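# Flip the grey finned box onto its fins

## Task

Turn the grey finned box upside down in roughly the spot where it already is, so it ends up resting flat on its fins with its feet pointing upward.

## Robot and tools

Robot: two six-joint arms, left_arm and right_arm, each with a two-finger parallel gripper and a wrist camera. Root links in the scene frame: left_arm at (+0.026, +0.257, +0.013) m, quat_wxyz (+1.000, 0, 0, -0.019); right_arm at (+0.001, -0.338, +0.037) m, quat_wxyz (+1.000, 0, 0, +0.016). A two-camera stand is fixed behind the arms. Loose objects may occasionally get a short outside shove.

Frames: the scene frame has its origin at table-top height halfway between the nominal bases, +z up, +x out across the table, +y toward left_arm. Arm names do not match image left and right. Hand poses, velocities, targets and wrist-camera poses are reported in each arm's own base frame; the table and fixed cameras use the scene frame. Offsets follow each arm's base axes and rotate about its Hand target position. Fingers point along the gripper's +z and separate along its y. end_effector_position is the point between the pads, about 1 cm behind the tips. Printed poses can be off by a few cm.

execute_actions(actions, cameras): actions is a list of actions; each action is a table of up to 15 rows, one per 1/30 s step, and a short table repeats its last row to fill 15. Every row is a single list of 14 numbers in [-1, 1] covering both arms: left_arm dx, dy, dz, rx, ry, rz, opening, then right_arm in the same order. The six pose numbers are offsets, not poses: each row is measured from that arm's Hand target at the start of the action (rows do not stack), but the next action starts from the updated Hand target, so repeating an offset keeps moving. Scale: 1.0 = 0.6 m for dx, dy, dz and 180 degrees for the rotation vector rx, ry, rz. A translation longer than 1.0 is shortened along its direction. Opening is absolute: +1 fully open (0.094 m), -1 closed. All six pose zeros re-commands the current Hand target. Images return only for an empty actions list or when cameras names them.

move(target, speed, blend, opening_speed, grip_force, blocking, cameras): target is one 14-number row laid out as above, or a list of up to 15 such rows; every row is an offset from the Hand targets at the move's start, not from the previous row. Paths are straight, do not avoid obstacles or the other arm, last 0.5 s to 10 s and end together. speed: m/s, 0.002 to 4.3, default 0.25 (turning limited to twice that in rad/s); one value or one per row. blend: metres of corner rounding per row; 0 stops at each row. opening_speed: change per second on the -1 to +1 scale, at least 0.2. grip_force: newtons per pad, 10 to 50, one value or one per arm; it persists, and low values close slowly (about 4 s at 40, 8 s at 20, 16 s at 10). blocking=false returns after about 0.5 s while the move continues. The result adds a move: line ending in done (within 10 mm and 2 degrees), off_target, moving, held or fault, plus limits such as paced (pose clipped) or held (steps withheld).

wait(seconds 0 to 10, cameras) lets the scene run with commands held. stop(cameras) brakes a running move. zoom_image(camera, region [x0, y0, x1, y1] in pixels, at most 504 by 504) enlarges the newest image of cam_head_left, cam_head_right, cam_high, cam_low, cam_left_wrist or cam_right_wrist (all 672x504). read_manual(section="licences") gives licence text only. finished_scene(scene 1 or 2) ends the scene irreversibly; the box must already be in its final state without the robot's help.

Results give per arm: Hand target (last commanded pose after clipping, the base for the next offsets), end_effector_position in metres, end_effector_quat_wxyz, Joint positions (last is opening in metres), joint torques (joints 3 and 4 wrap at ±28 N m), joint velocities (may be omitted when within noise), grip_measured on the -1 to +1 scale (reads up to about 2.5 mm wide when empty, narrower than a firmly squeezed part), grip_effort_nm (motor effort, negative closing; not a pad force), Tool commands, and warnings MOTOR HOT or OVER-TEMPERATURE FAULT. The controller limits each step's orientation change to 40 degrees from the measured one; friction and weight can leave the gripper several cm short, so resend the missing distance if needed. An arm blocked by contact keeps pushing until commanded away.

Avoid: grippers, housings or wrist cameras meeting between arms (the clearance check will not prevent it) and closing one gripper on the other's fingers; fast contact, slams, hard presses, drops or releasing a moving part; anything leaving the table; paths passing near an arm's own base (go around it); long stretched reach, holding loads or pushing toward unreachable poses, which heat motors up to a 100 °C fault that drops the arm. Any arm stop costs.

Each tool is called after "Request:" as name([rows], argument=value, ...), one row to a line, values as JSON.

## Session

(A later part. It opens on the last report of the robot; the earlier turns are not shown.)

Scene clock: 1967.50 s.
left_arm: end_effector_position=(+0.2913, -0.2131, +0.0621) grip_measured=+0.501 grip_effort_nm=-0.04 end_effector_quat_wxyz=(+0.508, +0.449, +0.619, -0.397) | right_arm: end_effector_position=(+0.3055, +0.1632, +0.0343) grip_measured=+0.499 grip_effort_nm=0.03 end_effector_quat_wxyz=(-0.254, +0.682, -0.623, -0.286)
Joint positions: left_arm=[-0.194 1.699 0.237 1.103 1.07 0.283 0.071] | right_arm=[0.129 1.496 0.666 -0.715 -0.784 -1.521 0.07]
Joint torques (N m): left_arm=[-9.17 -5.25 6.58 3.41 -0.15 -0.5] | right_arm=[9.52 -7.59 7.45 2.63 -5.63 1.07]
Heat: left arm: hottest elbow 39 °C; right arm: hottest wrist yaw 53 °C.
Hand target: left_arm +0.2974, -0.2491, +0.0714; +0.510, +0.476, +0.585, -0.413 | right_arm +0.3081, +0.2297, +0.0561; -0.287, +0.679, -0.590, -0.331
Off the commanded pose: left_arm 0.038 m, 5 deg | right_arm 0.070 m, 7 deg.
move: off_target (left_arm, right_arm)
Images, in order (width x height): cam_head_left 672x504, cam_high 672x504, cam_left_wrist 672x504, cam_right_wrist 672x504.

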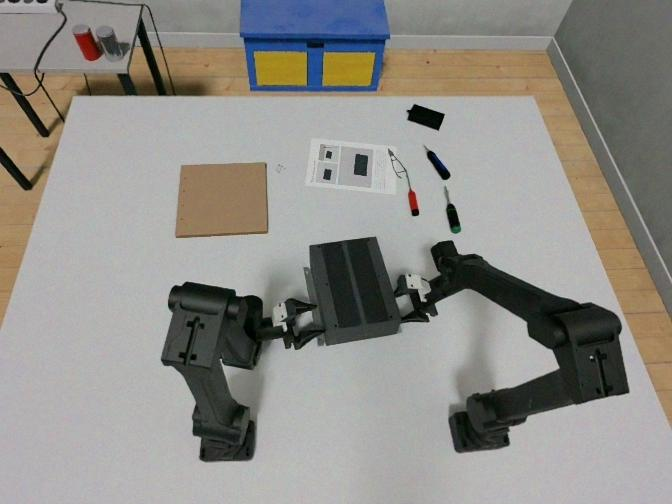

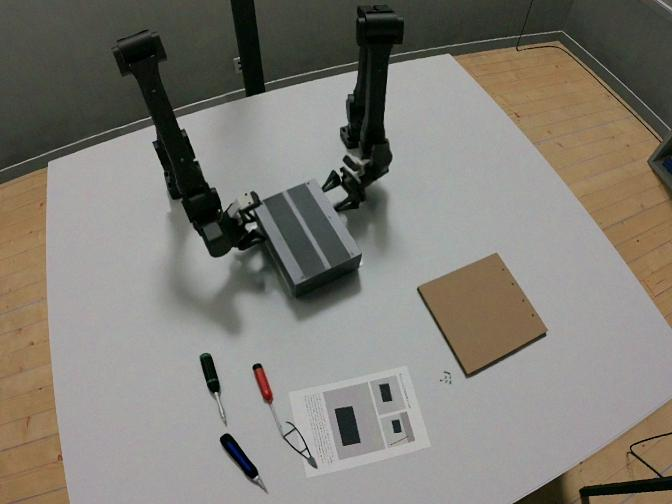

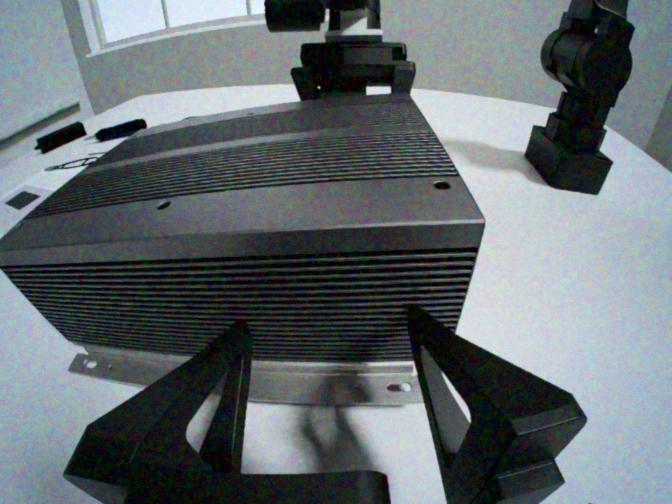

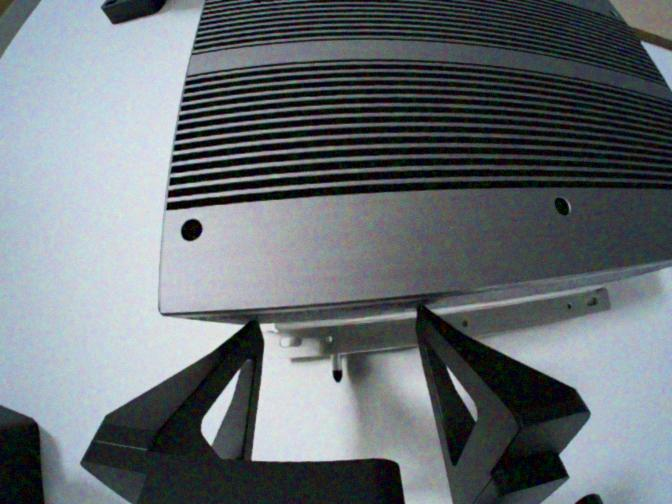

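Request:
move(target=[-0.038,0.18,-0.015,0,0,0,0.5, 0.029,-0.198,-0.02,0,0,0,0.5], speed=0.1, cameras=["cam_right_wrist","cam_left_wrist","cam_head_left","cam_low"])

Scene clock: 1976.30 s.
left_arm: end_effector_position=(+0.2643, -0.1450, +0.0574) grip_measured=+0.501 grip_effort_nm=-0.05 end_effector_quat_wxyz=(+0.506, +0.462, +0.591, -0.426) | right_arm: end_effector_position=(+0.3118, +0.1161, +0.0409) grip_measured=+0.499 grip_effort_nm=0.03 end_effector_quat_wxyz=(-0.282, +0.677, -0.590, -0.338)
Joint positions: left_arm=[0.106 1.584 0.247 0.446 1.41 0.849 0.071] | right_arm=[-0.058 1.606 0.753 -0.989 -0.882 -1.895 0.07]
Joint torques (N m): left_arm=[-0.03 -6.3 4.34 1.06 0.49 -0.04] | right_arm=[-1.32 -7.71 7.01 -0.47 -0.49 -0.13]
Heat: left arm: hottest elbow 39 °C; right arm: hottest wrist yaw 58 °C.
Hand target: left_arm +0.2745, -0.1411, +0.0624; +0.510, +0.476, +0.585, -0.413 | right_arm +0.3256, +0.1109, +0.0441; -0.287, +0.679, -0.590, -0.331
Off the commanded pose: left_arm 0.012 m, 2 deg | right_arm 0.015 m, 1 deg.
move: off_target (left_arm, right_arm)
Images, in order (width x height): cam_head_left 672x504, cam_low 672x504, cam_left_wrist 672x504, cam_right_wrist 672x504.

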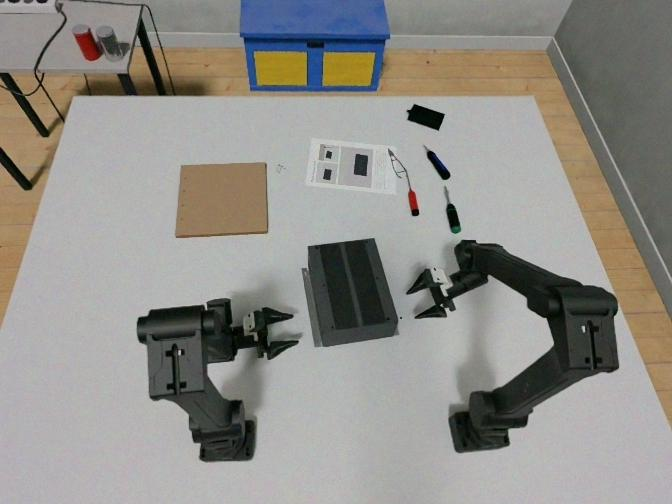

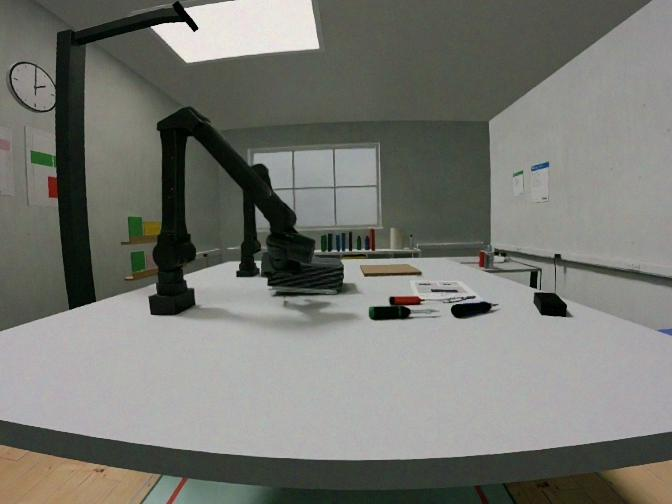

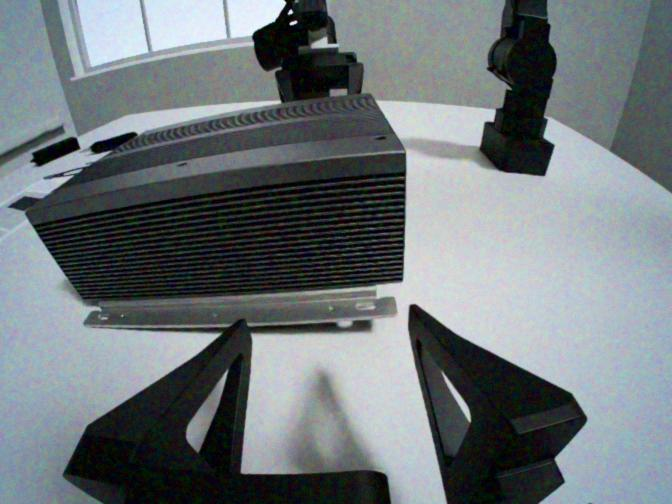

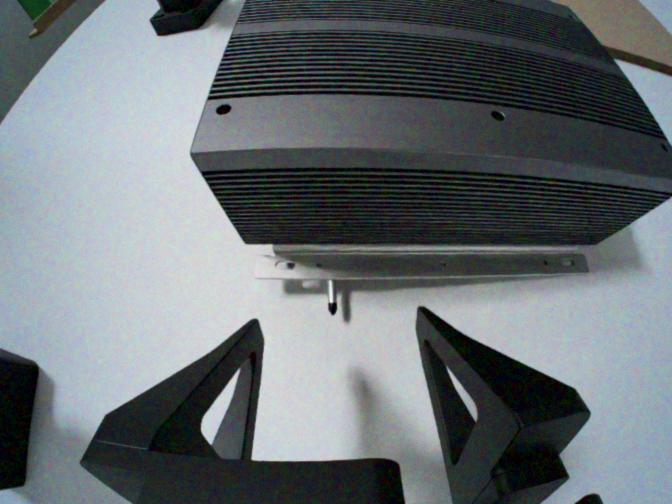

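Request:
zoom_image(camera="cam_left_wrist", region=[270, 270, 430, 350])

Request:
zoom_image(camera="cam_right_wrist", region=[240, 230, 400, 340])

Request:
zoom_image(camera="cam_low", region=[240, 240, 360, 310])

Scaled by 3.150 from the camera's 672x504 image, which has a finer 960x720 frame.

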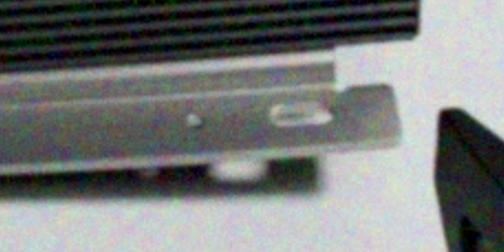

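Scaled by 3.150 from the camera's 672x504 image, which has a finer 960x720 frame.

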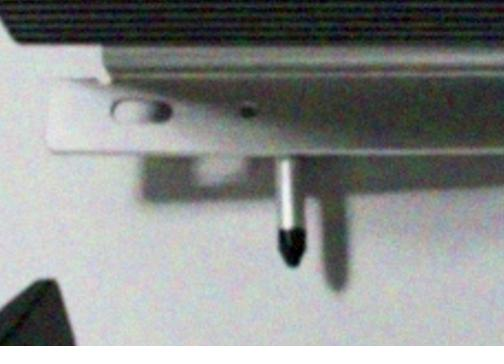

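Scaled by 4.200.

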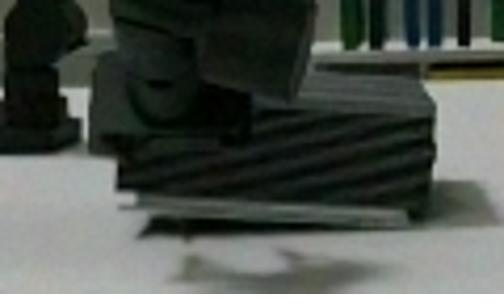

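Request:
move([
  [0.0175,0.035,0.046,-0.0085,0.4858,0.1418,-0.4, 0,0,0,0,0,0,0.5],
  [0.0275,-0.02,-0.025,-0.0085,0.4858,0.1418,-0.4, 0,0,0,0,0,0,0.5],
], speed=0.15, blend=0.02, cameras=["cam_left_wrist"])

Scene clock: 2182.70 s.
left_arm: end_effector_position=(+0.2940, -0.1501, +0.0533) grip_measured=-0.397 grip_effort_nm=-0.11 end_effector_quat_wxyz=(+0.054, -0.069, +0.849, -0.521) | right_arm: end_effector_position=(+0.3118, +0.1161, +0.0409) grip_measured=+0.499 grip_effort_nm=0.03 end_effector_quat_wxyz=(-0.282, +0.677, -0.590, -0.338)
Joint positions: left_arm=[0.012 1.398 0.435 -0.28 1.075 -0.347 0.028] | right_arm=[-0.058 1.606 0.753 -0.989 -0.882 -1.895 0.07]
Joint torques (N m): left_arm=[-1.61 -4.19 5.11 1.7 0.51 -0.27] | right_arm=[-1.9 -7.59 7.04 -0.34 -0.52 -0.12]
Heat: left arm: hottest elbow 38 °C; right arm: hottest elbow 43 °C.
Hand target: left_arm +0.2910, -0.1530, +0.0474; +0.045, -0.073, +0.850, -0.520 | right_arm +0.3256, +0.1109, +0.0441; -0.287, +0.679, -0.590, -0.331
Off the commanded pose: left_arm 0.007 m, 1 deg | right_arm 0.015 m, 1 deg.
move: off_target (right_arm)
Images, in order (width x height): cam_left_wrist 672x504.

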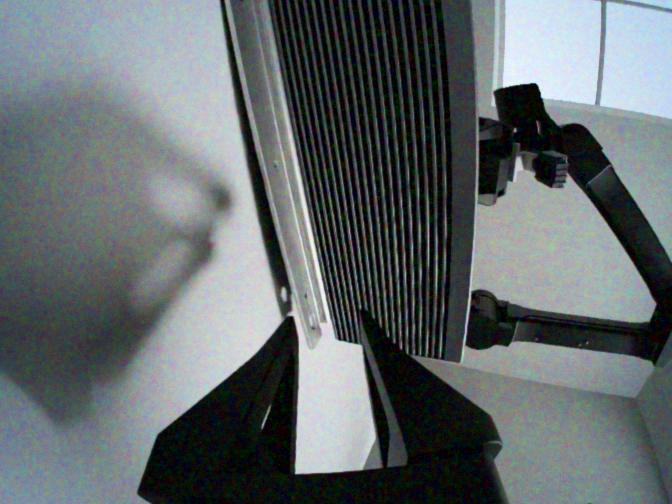

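Request:
move([
  [0.0,0.0,-0.03,0,0,0,-0.53, 0,0,0,0,0,0,0.5],
  [0.0,0.0,-0.05,0,0,0,-0.53, 0,0,0,0,0,0,0.5],
], speed=0.05, cameras=["cam_left_wrist"])

Scene clock: 2206.27 s.
left_arm: end_effector_position=(+0.2943, -0.1501, +0.0236) grip_measured=-0.527 grip_effort_nm=-0.11 end_effector_quat_wxyz=(+0.055, -0.069, +0.849, -0.521) | right_arm: end_effector_position=(+0.3118, +0.1161, +0.0409) grip_measured=+0.499 grip_effort_nm=0.03 end_effector_quat_wxyz=(-0.282, +0.677, -0.590, -0.338)
Joint positions: left_arm=[0.012 1.515 0.415 -0.141 1.075 -0.348 0.022] | right_arm=[-0.058 1.606 0.753 -0.989 -0.882 -1.895 0.07]
Joint torques (N m): left_arm=[-1.67 -4.54 4.23 1.78 0.52 -0.23] | right_arm=[-1.44 -7.24 7.06 -0.31 -0.52 -0.12]
Heat: left arm: hottest elbow 37 °C; right arm: hottest elbow 43 °C.
Hand target: left_arm +0.2909, -0.1530, +0.0173; +0.044, -0.073, +0.850, -0.520 | right_arm +0.3256, +0.1109, +0.0441; -0.287, +0.679, -0.590, -0.331
Off the commanded pose: left_arm 0.008 m, 1 deg | right_arm 0.015 m, 1 deg.
move: off_target (right_arm)
Images, in order (width x height): cam_left_wrist 672x504.

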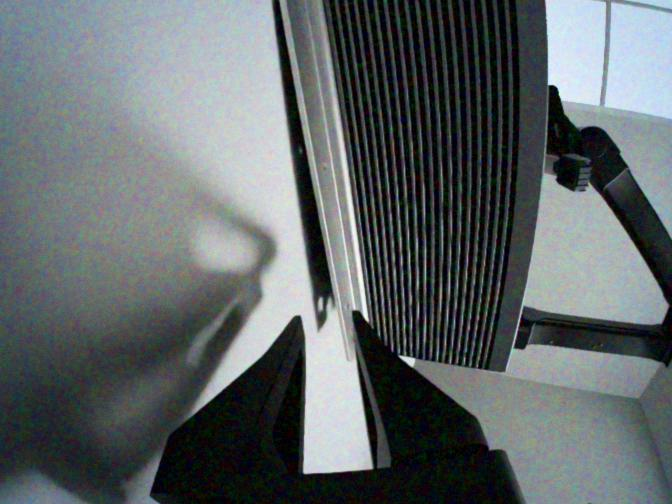

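Request:
move(target=[0.0097,-0.0558,-0.0133,0,0,0,-0.53, 0,0,0,0,0,0,0.5], speed=0.04, cameras=["cam_left_wrist"])

Scene clock: 2235.57 s.
left_arm: end_effector_position=(+0.3013, -0.1839, +0.0164) grip_measured=-0.527 grip_effort_nm=-0.12 end_effector_quat_wxyz=(+0.055, -0.068, +0.848, -0.522) | right_arm: end_effector_position=(+0.3118, +0.1161, +0.0409) grip_measured=+0.499 grip_effort_nm=0.03 end_effector_quat_wxyz=(-0.282, +0.677, -0.590, -0.338)
Joint positions: left_arm=[-0.112 1.563 0.397 0.122 1.025 -0.572 0.022] | right_arm=[-0.058 1.606 0.753 -0.989 -0.882 -1.895 0.07]
Joint torques (N m): left_arm=[-1.67 -4.95 3.88 2.06 0.43 -0.22] | right_arm=[-1.55 -8.06 7.04 -0.39 -0.54 -0.16]
Heat: left arm: hottest elbow 37 °C; right arm: hottest elbow 43 °C.
Hand target: left_arm +0.2969, -0.1865, +0.0094; +0.044, -0.073, +0.850, -0.520 | right_arm +0.3256, +0.1109, +0.0441; -0.287, +0.679, -0.590, -0.331
Off the commanded pose: left_arm 0.009 m, 1 deg | right_arm 0.015 m, 1 deg.
move: off_target (right_arm)
Images, in order (width x height): cam_left_wrist 672x504.

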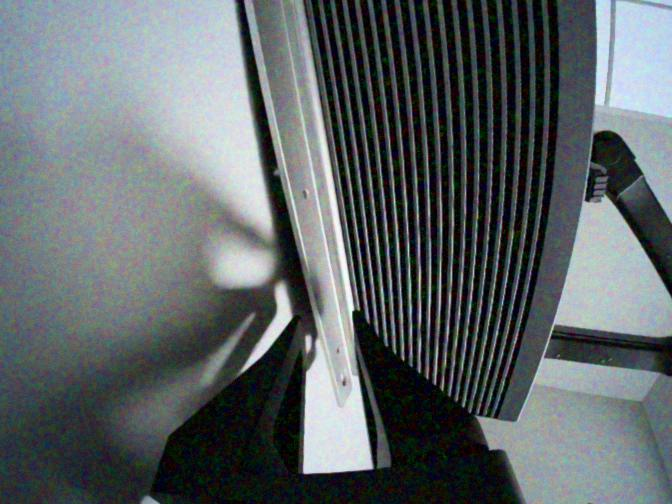

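Request:
move(target=[0.0024,-0.0138,0.0,0,0,0,-0.53, 0,0,0,0,0,0,0.5], speed=0.04, cameras=["cam_left_wrist"])

Scene clock: 2242.10 s.
left_arm: end_effector_position=(+0.3030, -0.1923, +0.0166) grip_measured=-0.527 grip_effort_nm=-0.11 end_effector_quat_wxyz=(+0.055, -0.068, +0.848, -0.522) | right_arm: end_effector_position=(+0.3118, +0.1161, +0.0409) grip_measured=+0.499 grip_effort_nm=0.03 end_effector_quat_wxyz=(-0.282, +0.677, -0.590, -0.338)
Joint positions: left_arm=[-0.141 1.57 0.397 0.169 1.01 -0.62 0.022] | right_arm=[-0.058 1.606 0.753 -0.989 -0.882 -1.895 0.07]
Joint torques (N m): left_arm=[-1.73 -4.95 3.86 2.07 0.42 -0.26] | right_arm=[-1.67 -7.71 7.21 -0.42 -0.55 -0.16]
Heat: left arm: hottest elbow 37 °C; right arm: hottest elbow 43 °C.
Hand target: left_arm +0.2983, -0.1948, +0.0094; +0.044, -0.073, +0.850, -0.520 | right_arm +0.3256, +0.1109, +0.0441; -0.287, +0.679, -0.590, -0.331
Off the commanded pose: left_arm 0.009 m, 1 deg | right_arm 0.015 m, 1 deg.
move: off_target (right_arm)
Images, in order (width x height): cam_left_wrist 672x504.

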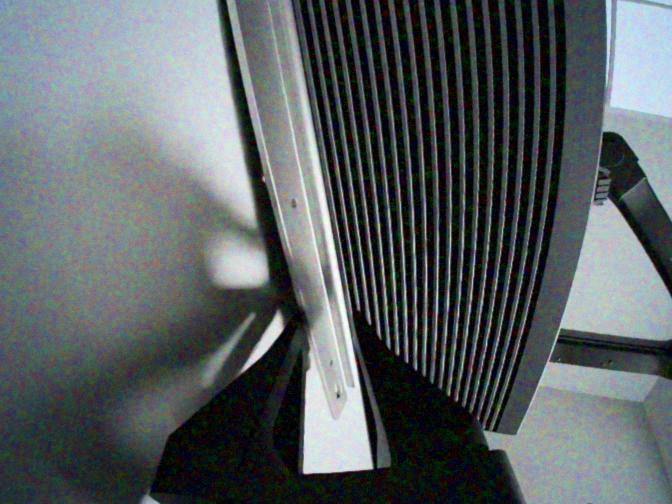

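Request:
move(target=[0.002,-0.0118,0.0,0,0,0,-0.53, 0,0,0,0,0,0,0.5], speed=0.04, cameras=["cam_left_wrist"])

Request:
zoom_image(camera="cam_left_wrist", region=[250, 250, 400, 420])

Scene clock: 2252.43 s.
left_arm: end_effector_position=(+0.3039, -0.1977, +0.0149) grip_measured=-0.527 grip_effort_nm=-0.12 end_effector_quat_wxyz=(+0.054, -0.072, +0.849, -0.520) | right_arm: end_effector_position=(+0.3118, +0.1161, +0.0409) grip_measured=+0.499 grip_effort_nm=0.03 end_effector_quat_wxyz=(-0.282, +0.677, -0.590, -0.338)
Joint positions: left_arm=[-0.162 1.578 0.396 0.205 0.993 -0.659 0.022] | right_arm=[-0.058 1.606 0.753 -0.989 -0.882 -1.895 0.07]
Joint torques (N m): left_arm=[-1.96 -5.3 3.97 2.22 0.57 -0.26] | right_arm=[-2.02 -8.06 7.28 -0.29 -0.56 -0.11]
Heat: left arm: hottest elbow 37 °C; right arm: hottest elbow 43 °C.
Hand target: left_arm +0.2995, -0.2020, +0.0095; +0.045, -0.073, +0.850, -0.520 | right_arm +0.3256, +0.1109, +0.0441; -0.287, +0.679, -0.590, -0.331
Off the commanded pose: left_arm 0.008 m, 1 deg | right_arm 0.015 m, 1 deg.
move: off_target (right_arm)
Images, in order (width x height): cam_left_wrist 672x504.

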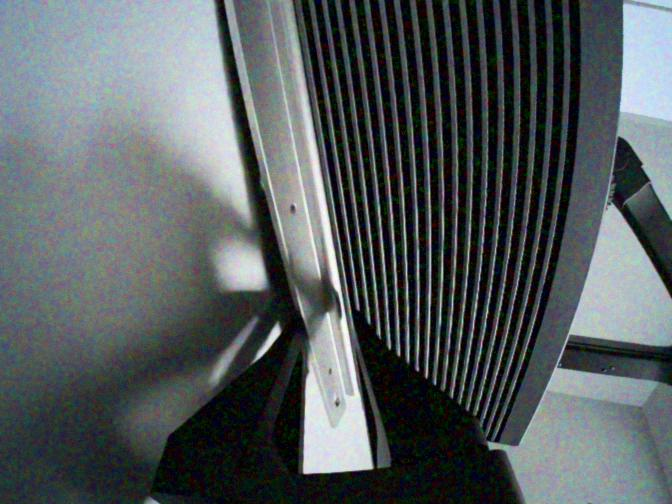

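Scaled by 2.965 from the camera's 672x504 image, which has a finer 960x720 frame.

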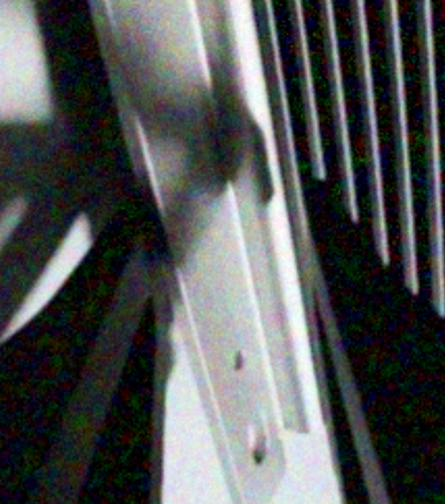

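Request:
move([
  [0.0,0.0,0.0,0,0,0,-0.787, 0,0,0,0,0,0,0.5],
  [0.002,-0.0098,0.0667,0,0,0,-0.787, 0,0,0,0,0,0,0.5],
], speed=0.04, cameras=["cam_left_wrist","cam_right_wrist"])

Scene clock: 2275.83 s.
left_arm: end_effector_position=(+0.2919, -0.1990, +0.0233) grip_measured=-0.784 grip_effort_nm=-0.13 end_effector_quat_wxyz=(+0.031, -0.093, +0.861, -0.499) | right_arm: end_effector_position=(+0.3118, +0.1161, +0.0409) grip_measured=+0.499 grip_effort_nm=0.03 end_effector_quat_wxyz=(-0.282, +0.677, -0.590, -0.338)
Joint positions: left_arm=[-0.185 1.489 0.392 0.069 0.948 -0.684 0.01] | right_arm=[-0.058 1.606 0.753 -0.989 -0.882 -1.895 0.07]
Joint torques (N m): left_arm=[-1.73 -10.23 6.3 1.42 1.95 -0.31] | right_arm=[-1.85 -7.88 7.12 -0.36 -0.51 -0.14]
Heat: left arm: hottest elbow 37 °C; right arm: hottest elbow 43 °C.
Hand target: left_arm +0.3006, -0.2078, +0.0494; +0.044, -0.073, +0.850, -0.520 | right_arm +0.3256, +0.1109, +0.0441; -0.287, +0.679, -0.590, -0.331
Off the commanded pose: left_arm 0.029 m, 4 deg | right_arm 0.015 m, 1 deg.
move: off_target (left_arm, right_arm)
Images, in order (width x height): cam_left_wrist 672x504, cam_right_wrist 672x504.

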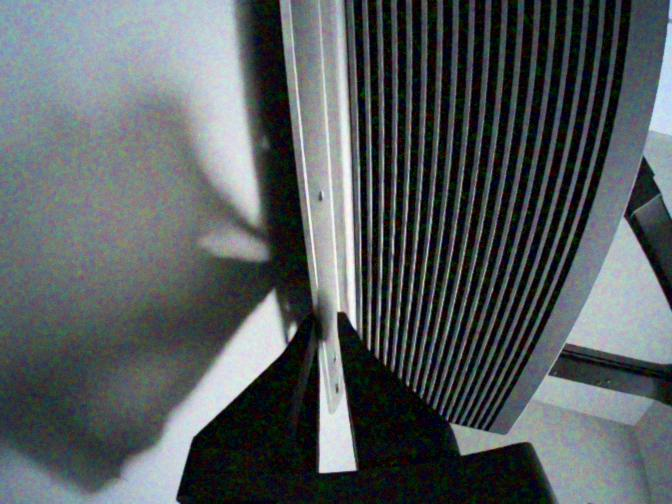

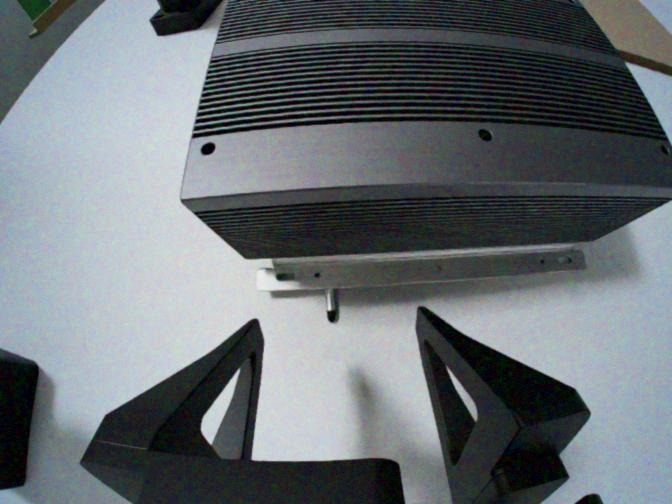

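Request:
move([
  [0.0015,-0.0083,0.05,0,0,0,-0.787, 0,0,0,0,0,0,0.5],
  [0.004,-0.023,0.11,0,0,0,-0.787, 0,0,0,0,0,0,0.5],
], speed=0.05, blend=0.01, cameras=["cam_left_wrist","cam_right_wrist","cam_head_left"])

Scene clock: 2287.40 s.
left_arm: end_effector_position=(+0.2697, -0.2065, +0.0625) grip_measured=-0.784 grip_effort_nm=-0.13 end_effector_quat_wxyz=(+0.002, -0.109, +0.867, -0.485) | right_arm: end_effector_position=(+0.3118, +0.1161, +0.0409) grip_measured=+0.499 grip_effort_nm=0.03 end_effector_quat_wxyz=(-0.282, +0.677, -0.590, -0.338)
Joint positions: left_arm=[-0.233 1.277 0.399 -0.176 0.916 -0.744 0.01] | right_arm=[-0.058 1.606 0.753 -0.989 -0.882 -1.895 0.07]
Joint torques (N m): left_arm=[-1.44 -9.58 12.41 1.68 2.13 -0.32] | right_arm=[-0.79 -7.94 7.05 -0.21 -0.51 -0.11]
Heat: left arm: hottest elbow 38 °C; right arm: hottest elbow 43 °C.
Hand target: left_arm +0.3030, -0.2216, +0.1154; +0.044, -0.073, +0.850, -0.520 | right_arm +0.3256, +0.1109, +0.0441; -0.287, +0.679, -0.590, -0.331
Off the commanded pose: left_arm 0.064 m, 8 deg | right_arm 0.015 m, 1 deg.
move: off_target (left_arm, right_arm)
Images, in order (width x height): cam_head_left 672x504, cam_left_wrist 672x504, cam_right_wrist 672x504.

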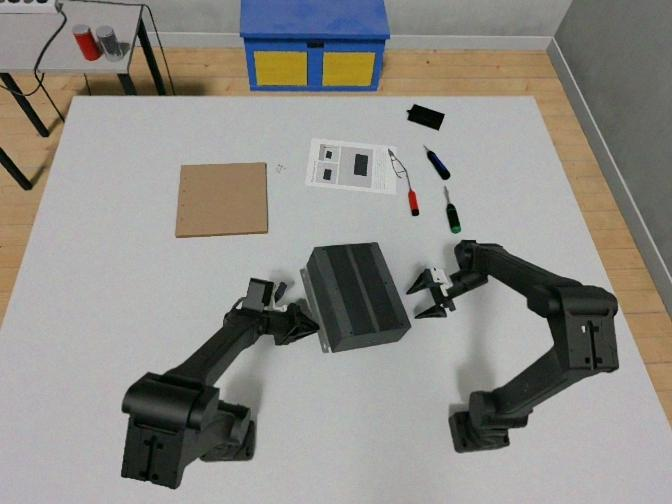

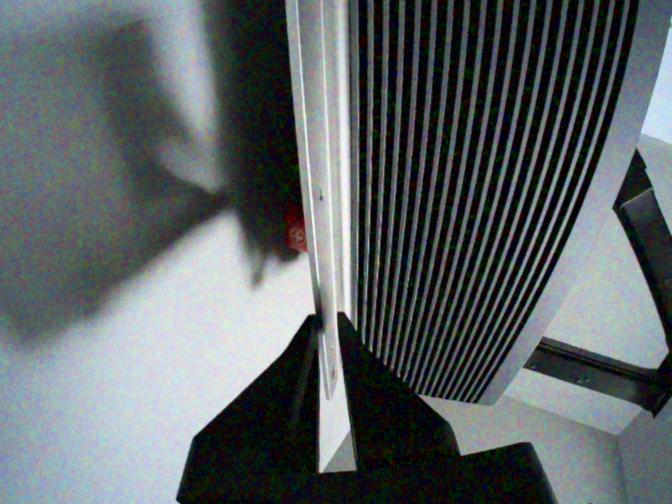

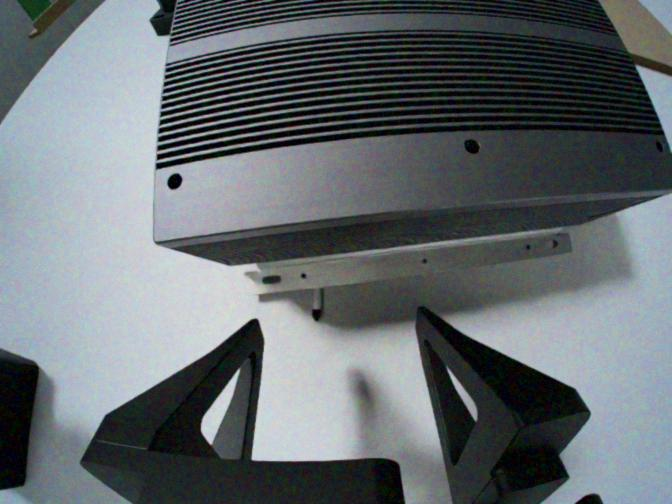

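Request:
move(target=[0.02,-0.02,0.07,0,0,0,-0.787, 0,0,0,0,0,0,0.5], speed=0.05, cameras=["cam_left_wrist","cam_right_wrist","cam_head_left"])

Scene clock: 2299.77 s.
left_arm: end_effector_position=(+0.2720, -0.2149, +0.0925) grip_measured=-0.784 grip_effort_nm=-0.13 end_effector_quat_wxyz=(-0.013, -0.116, +0.869, -0.482) | right_arm: end_effector_position=(+0.3118, +0.1161, +0.0409) grip_measured=+0.499 grip_effort_nm=0.03 end_effector_quat_wxyz=(-0.282, +0.677, -0.590, -0.338)
Joint positions: left_arm=[-0.26 1.199 0.458 -0.317 0.909 -0.78 0.01] | right_arm=[-0.058 1.606 0.753 -0.989 -0.882 -1.895 0.07]
Joint torques (N m): left_arm=[-1.38 -8.94 15.27 2.25 1.77 -0.31] | right_arm=[-1.61 -7.94 6.91 -0.34 -0.55 -0.11]
Heat: left arm: hottest elbow 41 °C; right arm: hottest elbow 43 °C.
Hand target: left_arm +0.3151, -0.2336, +0.1574; +0.045, -0.073, +0.850, -0.520 | right_arm +0.3256, +0.1109, +0.0441; -0.287, +0.679, -0.590, -0.331
Off the commanded pose: left_arm 0.080 m, 10 deg | right_arm 0.015 m, 1 deg.
move: off_target (left_arm, right_arm)
Images, in order (width x height): cam_head_left 672x504, cam_left_wrist 672x504, cam_right_wrist 672x504.

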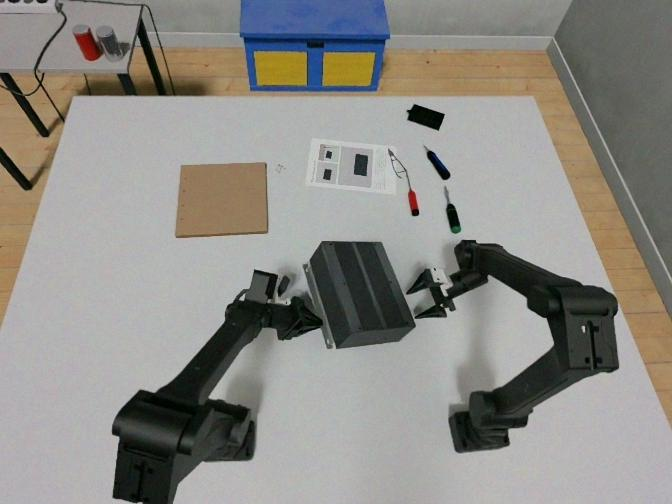

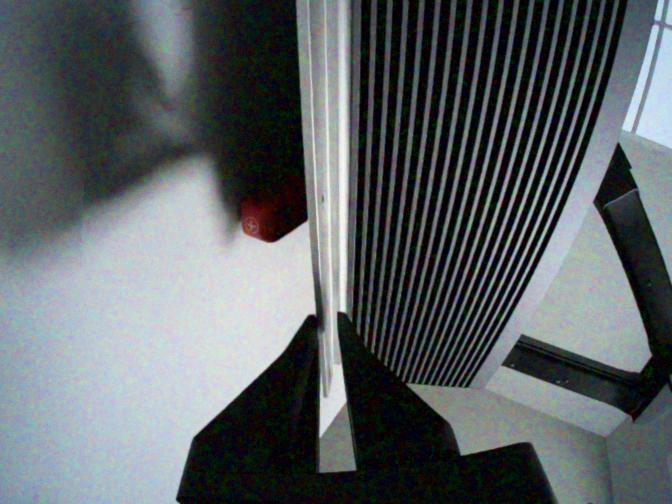

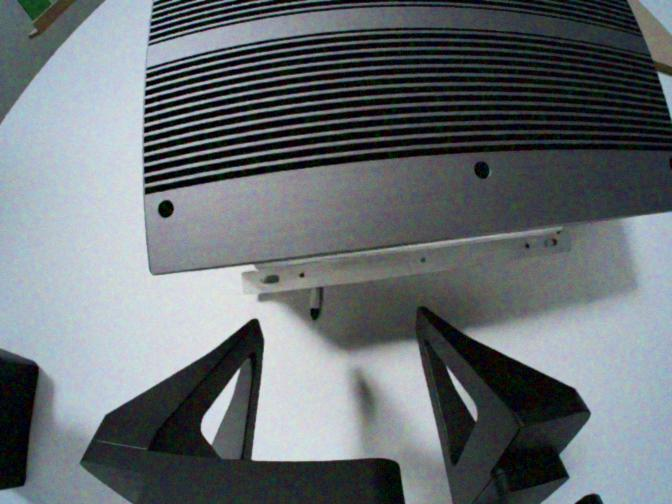

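Request:
move(target=[0.0,0.0,0.0,0,0,0,-1, 0,0,0,0,0,0,0.5], speed=0.05, opening_speed=0.3, cameras=["cam_left_wrist"])

Scene clock: 2305.33 s.
left_arm: end_effector_position=(+0.2717, -0.2147, +0.0932) grip_measured=-0.943 grip_effort_nm=-0.94 end_effector_quat_wxyz=(-0.013, -0.116, +0.869, -0.481) | right_arm: end_effector_position=(+0.3118, +0.1161, +0.0409) grip_measured=+0.499 grip_effort_nm=0.03 end_effector_quat_wxyz=(-0.282, +0.677, -0.590, -0.338)
Joint positions: left_arm=[-0.26 1.195 0.458 -0.321 0.908 -0.78 0.003] | right_arm=[-0.058 1.606 0.753 -0.989 -0.882 -1.895 0.07]
Joint torques (N m): left_arm=[-1.38 -8.88 15.35 2.29 1.8 -0.31] | right_arm=[-1.79 -7.82 6.93 -0.5 -0.55 -0.15]
Heat: left arm: hottest elbow 42 °C; right arm: hottest elbow 43 °C.
Hand target: left_arm +0.3151, -0.2336, +0.1575; +0.044, -0.073, +0.850, -0.520 | right_arm +0.3256, +0.1109, +0.0441; -0.287, +0.679, -0.590, -0.331
Off the commanded pose: left_arm 0.080 m, 10 deg | right_arm 0.015 m, 1 deg.
move: off_target (left_arm, right_arm)
Images, in order (width x height): cam_left_wrist 672x504.

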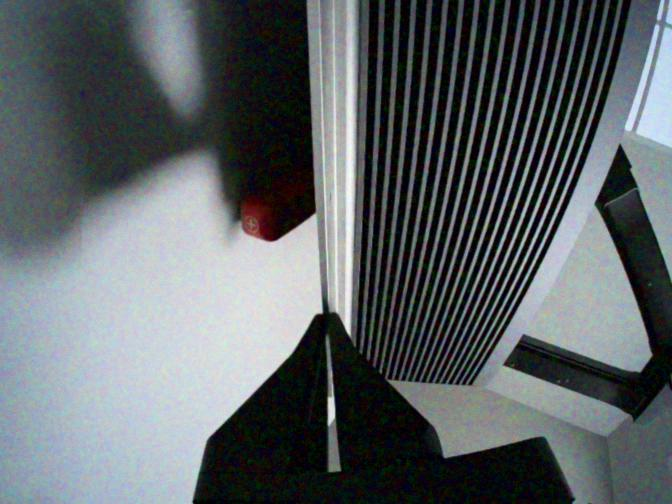

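Request:
move(target=[-0.008,-0.052,0.056,0.0916,0.0229,0,-1, 0,0,0,0,0,0,0.5], speed=0.05, cameras=["cam_left_wrist","cam_right_wrist","cam_head_left"])

Scene clock: 2323.97 s.
left_arm: end_effector_position=(+0.2758, -0.2410, +0.1338) grip_measured=-0.947 grip_effort_nm=-1.01 end_effector_quat_wxyz=(-0.024, -0.106, +0.930, -0.350) | right_arm: end_effector_position=(+0.3118, +0.1161, +0.0409) grip_measured=+0.499 grip_effort_nm=0.03 end_effector_quat_wxyz=(-0.282, +0.677, -0.590, -0.338)
Joint positions: left_arm=[-0.437 1.15 0.688 -0.724 0.622 -0.789 0.002] | right_arm=[-0.058 1.606 0.753 -0.989 -0.882 -1.895 0.07]
Joint torques (N m): left_arm=[-1.67 -7.59 16.21 2 1.06 -0.32] | right_arm=[-2.02 -8.47 7.08 -0.32 -0.54 -0.1]
Heat: left arm: hottest elbow 47 °C; right arm: hottest elbow 43 °C.
Hand target: left_arm +0.3103, -0.2648, +0.1911; +0.024, -0.085, +0.916, -0.390 | right_arm +0.3256, +0.1109, +0.0441; -0.287, +0.679, -0.590, -0.331
Off the commanded pose: left_arm 0.071 m, 8 deg | right_arm 0.015 m, 1 deg.
move: off_target (left_arm, right_arm)
Images, in order (width x height): cam_head_left 672x504, cam_left_wrist 672x504, cam_right_wrist 672x504.

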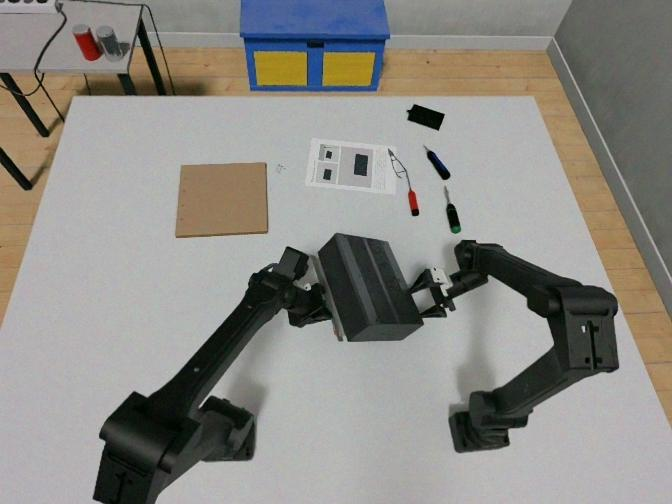

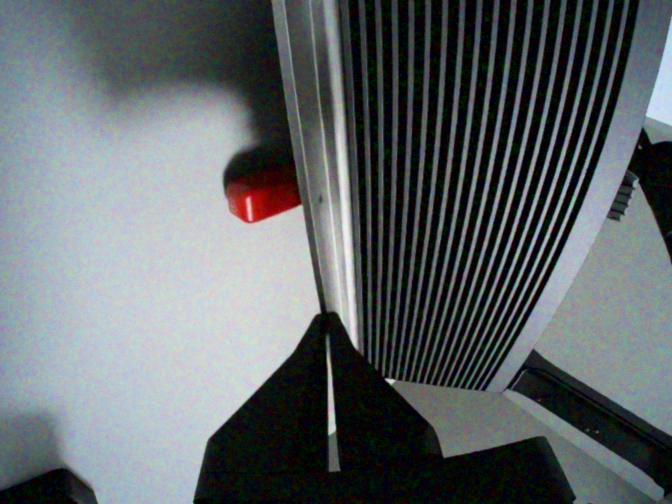

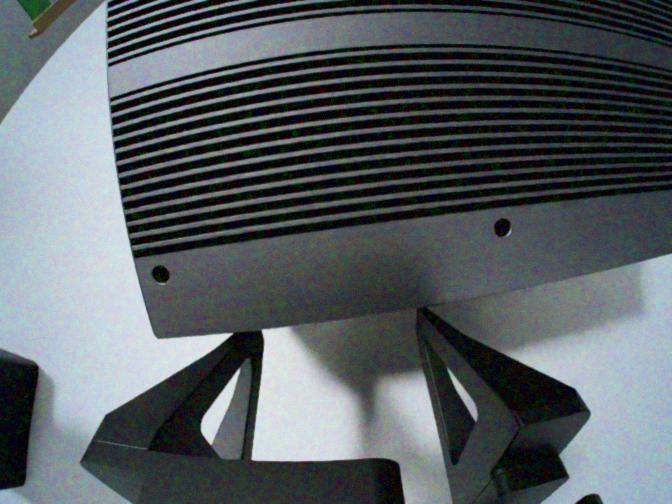

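Request:
move(target=[0,0,0,0,0,0,-1, -0.02,-0.15,0.08,0,0,0,0.5], speed=0.15, cameras=["cam_right_wrist","cam_head_left","cam_high","cam_left_wrist"])

Scene clock: 2333.73 s.
left_arm: end_effector_position=(+0.2758, -0.2410, +0.1338) grip_measured=-0.947 grip_effort_nm=-1.01 end_effector_quat_wxyz=(-0.024, -0.106, +0.930, -0.350) | right_arm: end_effector_position=(+0.3010, +0.0302, +0.0823) grip_measured=+0.499 grip_effort_nm=0.03 end_effector_quat_wxyz=(-0.261, +0.655, -0.632, -0.321)
Joint positions: left_arm=[-0.437 1.15 0.688 -0.724 0.622 -0.789 0.002] | right_arm=[-0.304 1.528 0.82 -1.305 -0.757 -2.09 0.07]
Joint torques (N m): left_arm=[-1.67 -7.47 16.27 1.95 1.08 -0.33] | right_arm=[-1.73 -8.64 7.8 -0.58 -0.4 -0.15]
Heat: left arm: hottest elbow 48 °C; right arm: hottest elbow 43 °C.
Hand target: left_arm +0.3103, -0.2648, +0.1911; +0.024, -0.085, +0.916, -0.390 | right_arm +0.3135, +0.0209, +0.0921; -0.287, +0.679, -0.590, -0.331
Off the commanded pose: left_arm 0.071 m, 8 deg | right_arm 0.018 m, 6 deg.
joint sent to its limit (right arm) — joint 6 (wrist roll), lower limit. The joint targets are off in orientation, not in position.
move: off_target (left_arm, right_arm)
Images, in order (width x height): cam_head_left 672x504, cam_high 672x504, cam_left_wrist 672x504, cam_right_wrist 672x504.

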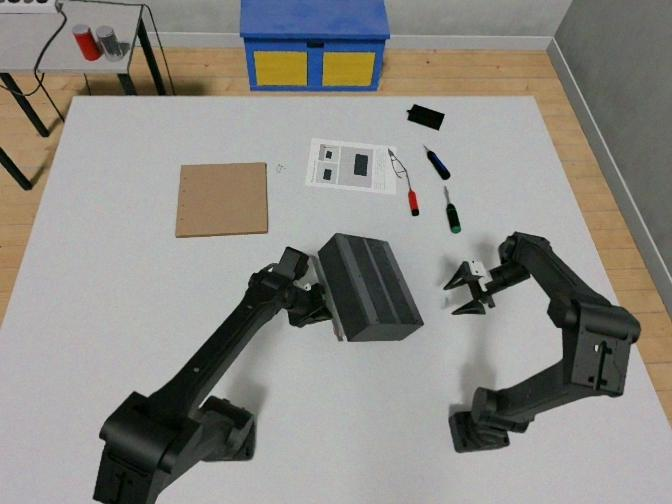

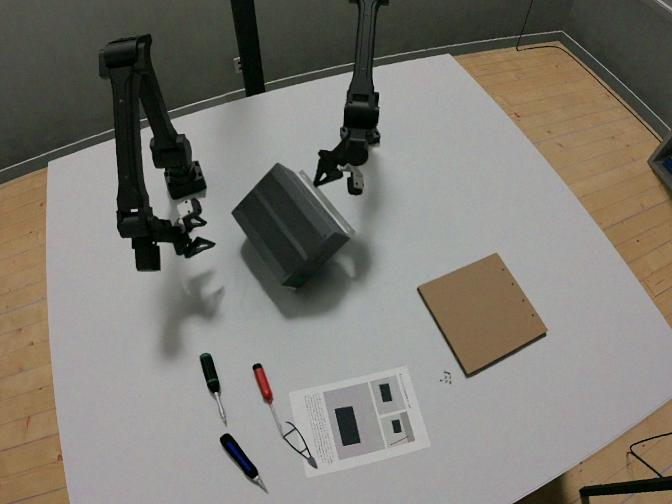

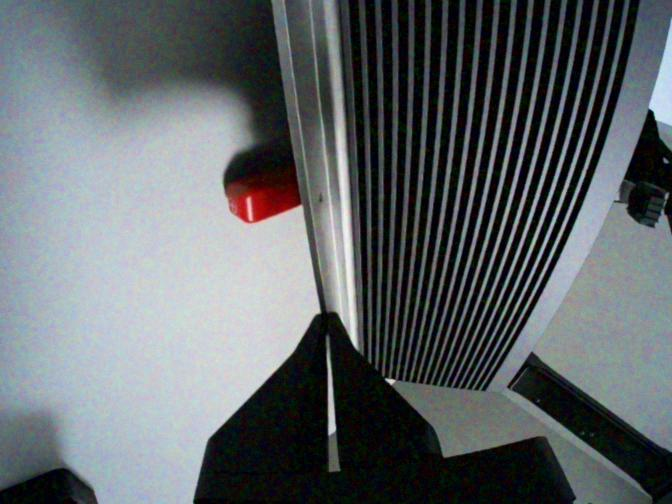

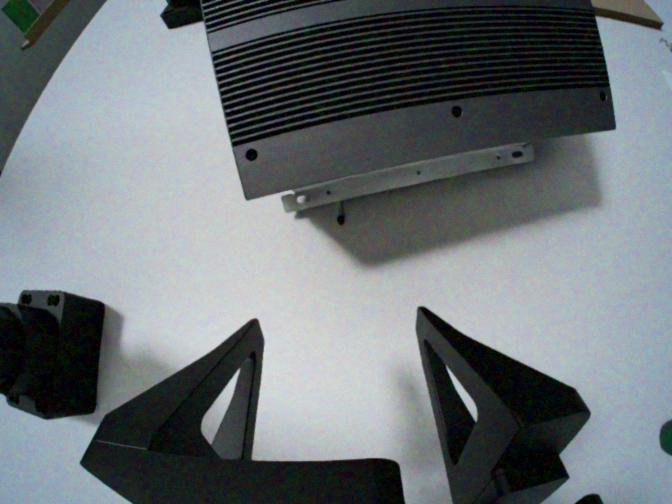

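Request:
move([
  [0.0455,-0.051,0.0412,0.0862,0.0213,0,-1, 0,0,0,0,0,0,0.5],
  [0.096,-0.121,0.0633,0.1724,0.0427,0,-1, 0,0,0,0,0,0,0.5],
], speed=0.05, blend=0.01, cameras=["cam_right_wrist","cam_head_left","cam_high","cam_left_wrist"])

Scene clock: 2370.80 s.
left_arm: end_effector_position=(+0.3427, -0.3349, +0.2206) grip_measured=-0.949 grip_effort_nm=-1.01 end_effector_quat_wxyz=(-0.032, -0.071, +0.989, -0.125) | right_arm: end_effector_position=(+0.3010, +0.0302, +0.0823) grip_measured=+0.499 grip_effort_nm=0.03 end_effector_quat_wxyz=(-0.261, +0.656, -0.632, -0.321)
Joint positions: left_arm=[-0.692 1.513 1.381 -1.311 0.225 -0.85 0.002] | right_arm=[-0.304 1.528 0.82 -1.305 -0.757 -2.09 0.07]
Joint torques (N m): left_arm=[1.08 -9.47 12.92 1.01 -0.83 -0.61] | right_arm=[-2.08 -9.11 7.82 -0.73 -0.4 -0.13]
Heat: left arm: hottest elbow 54 °C; right arm: hottest elbow 43 °C.
Hand target: left_arm +0.3679, -0.3374, +0.2291; -0.015, -0.101, +0.987, -0.125 | right_arm +0.3135, +0.0209, +0.0921; -0.287, +0.679, -0.590, -0.331
Off the commanded pose: left_arm 0.027 m, 4 deg | right_arm 0.018 m, 6 deg.
joint sent to its limit (right arm) — joint 6 (wrist roll), lower limit. The joint targets are off in orientation, not in position.
move: off_target (left_arm, right_arm)
Images, in order (width x height): cam_head_left 672x504, cam_high 672x504, cam_left_wrist 672x504, cam_right_wrist 672x504.

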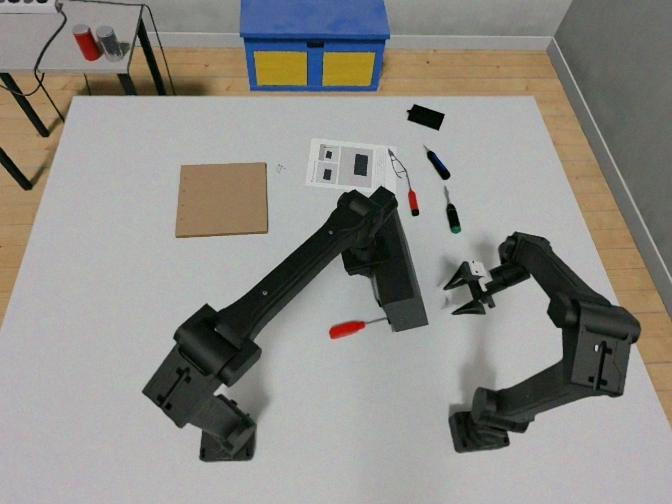

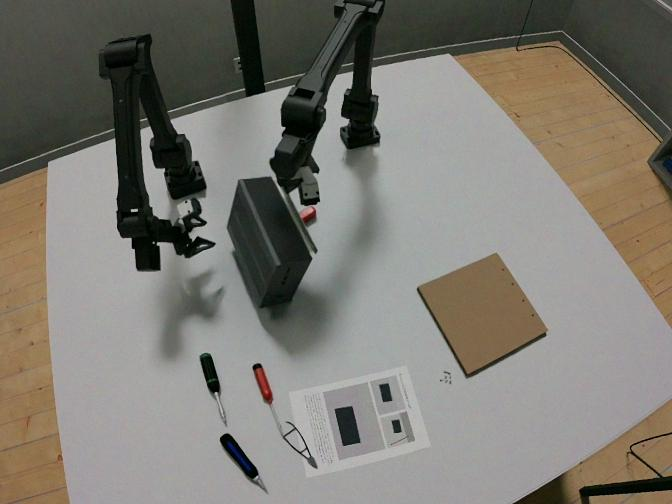

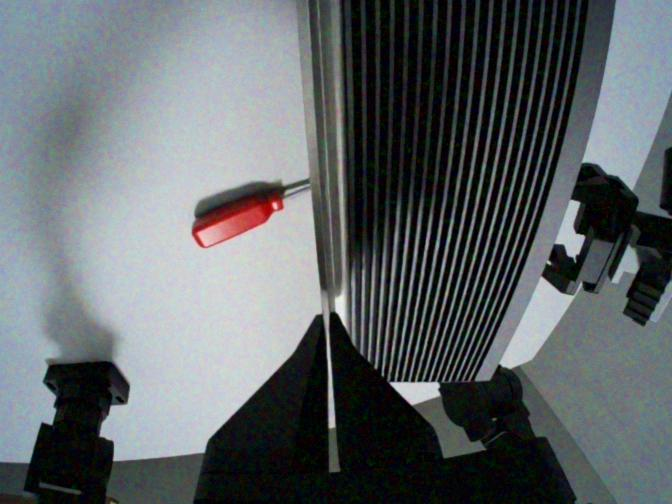

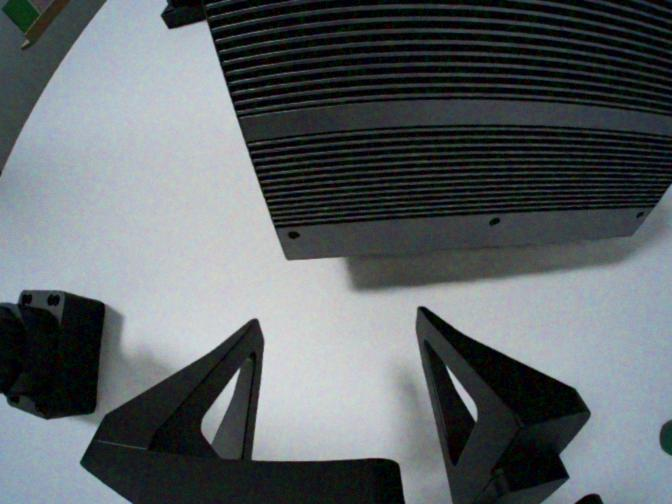

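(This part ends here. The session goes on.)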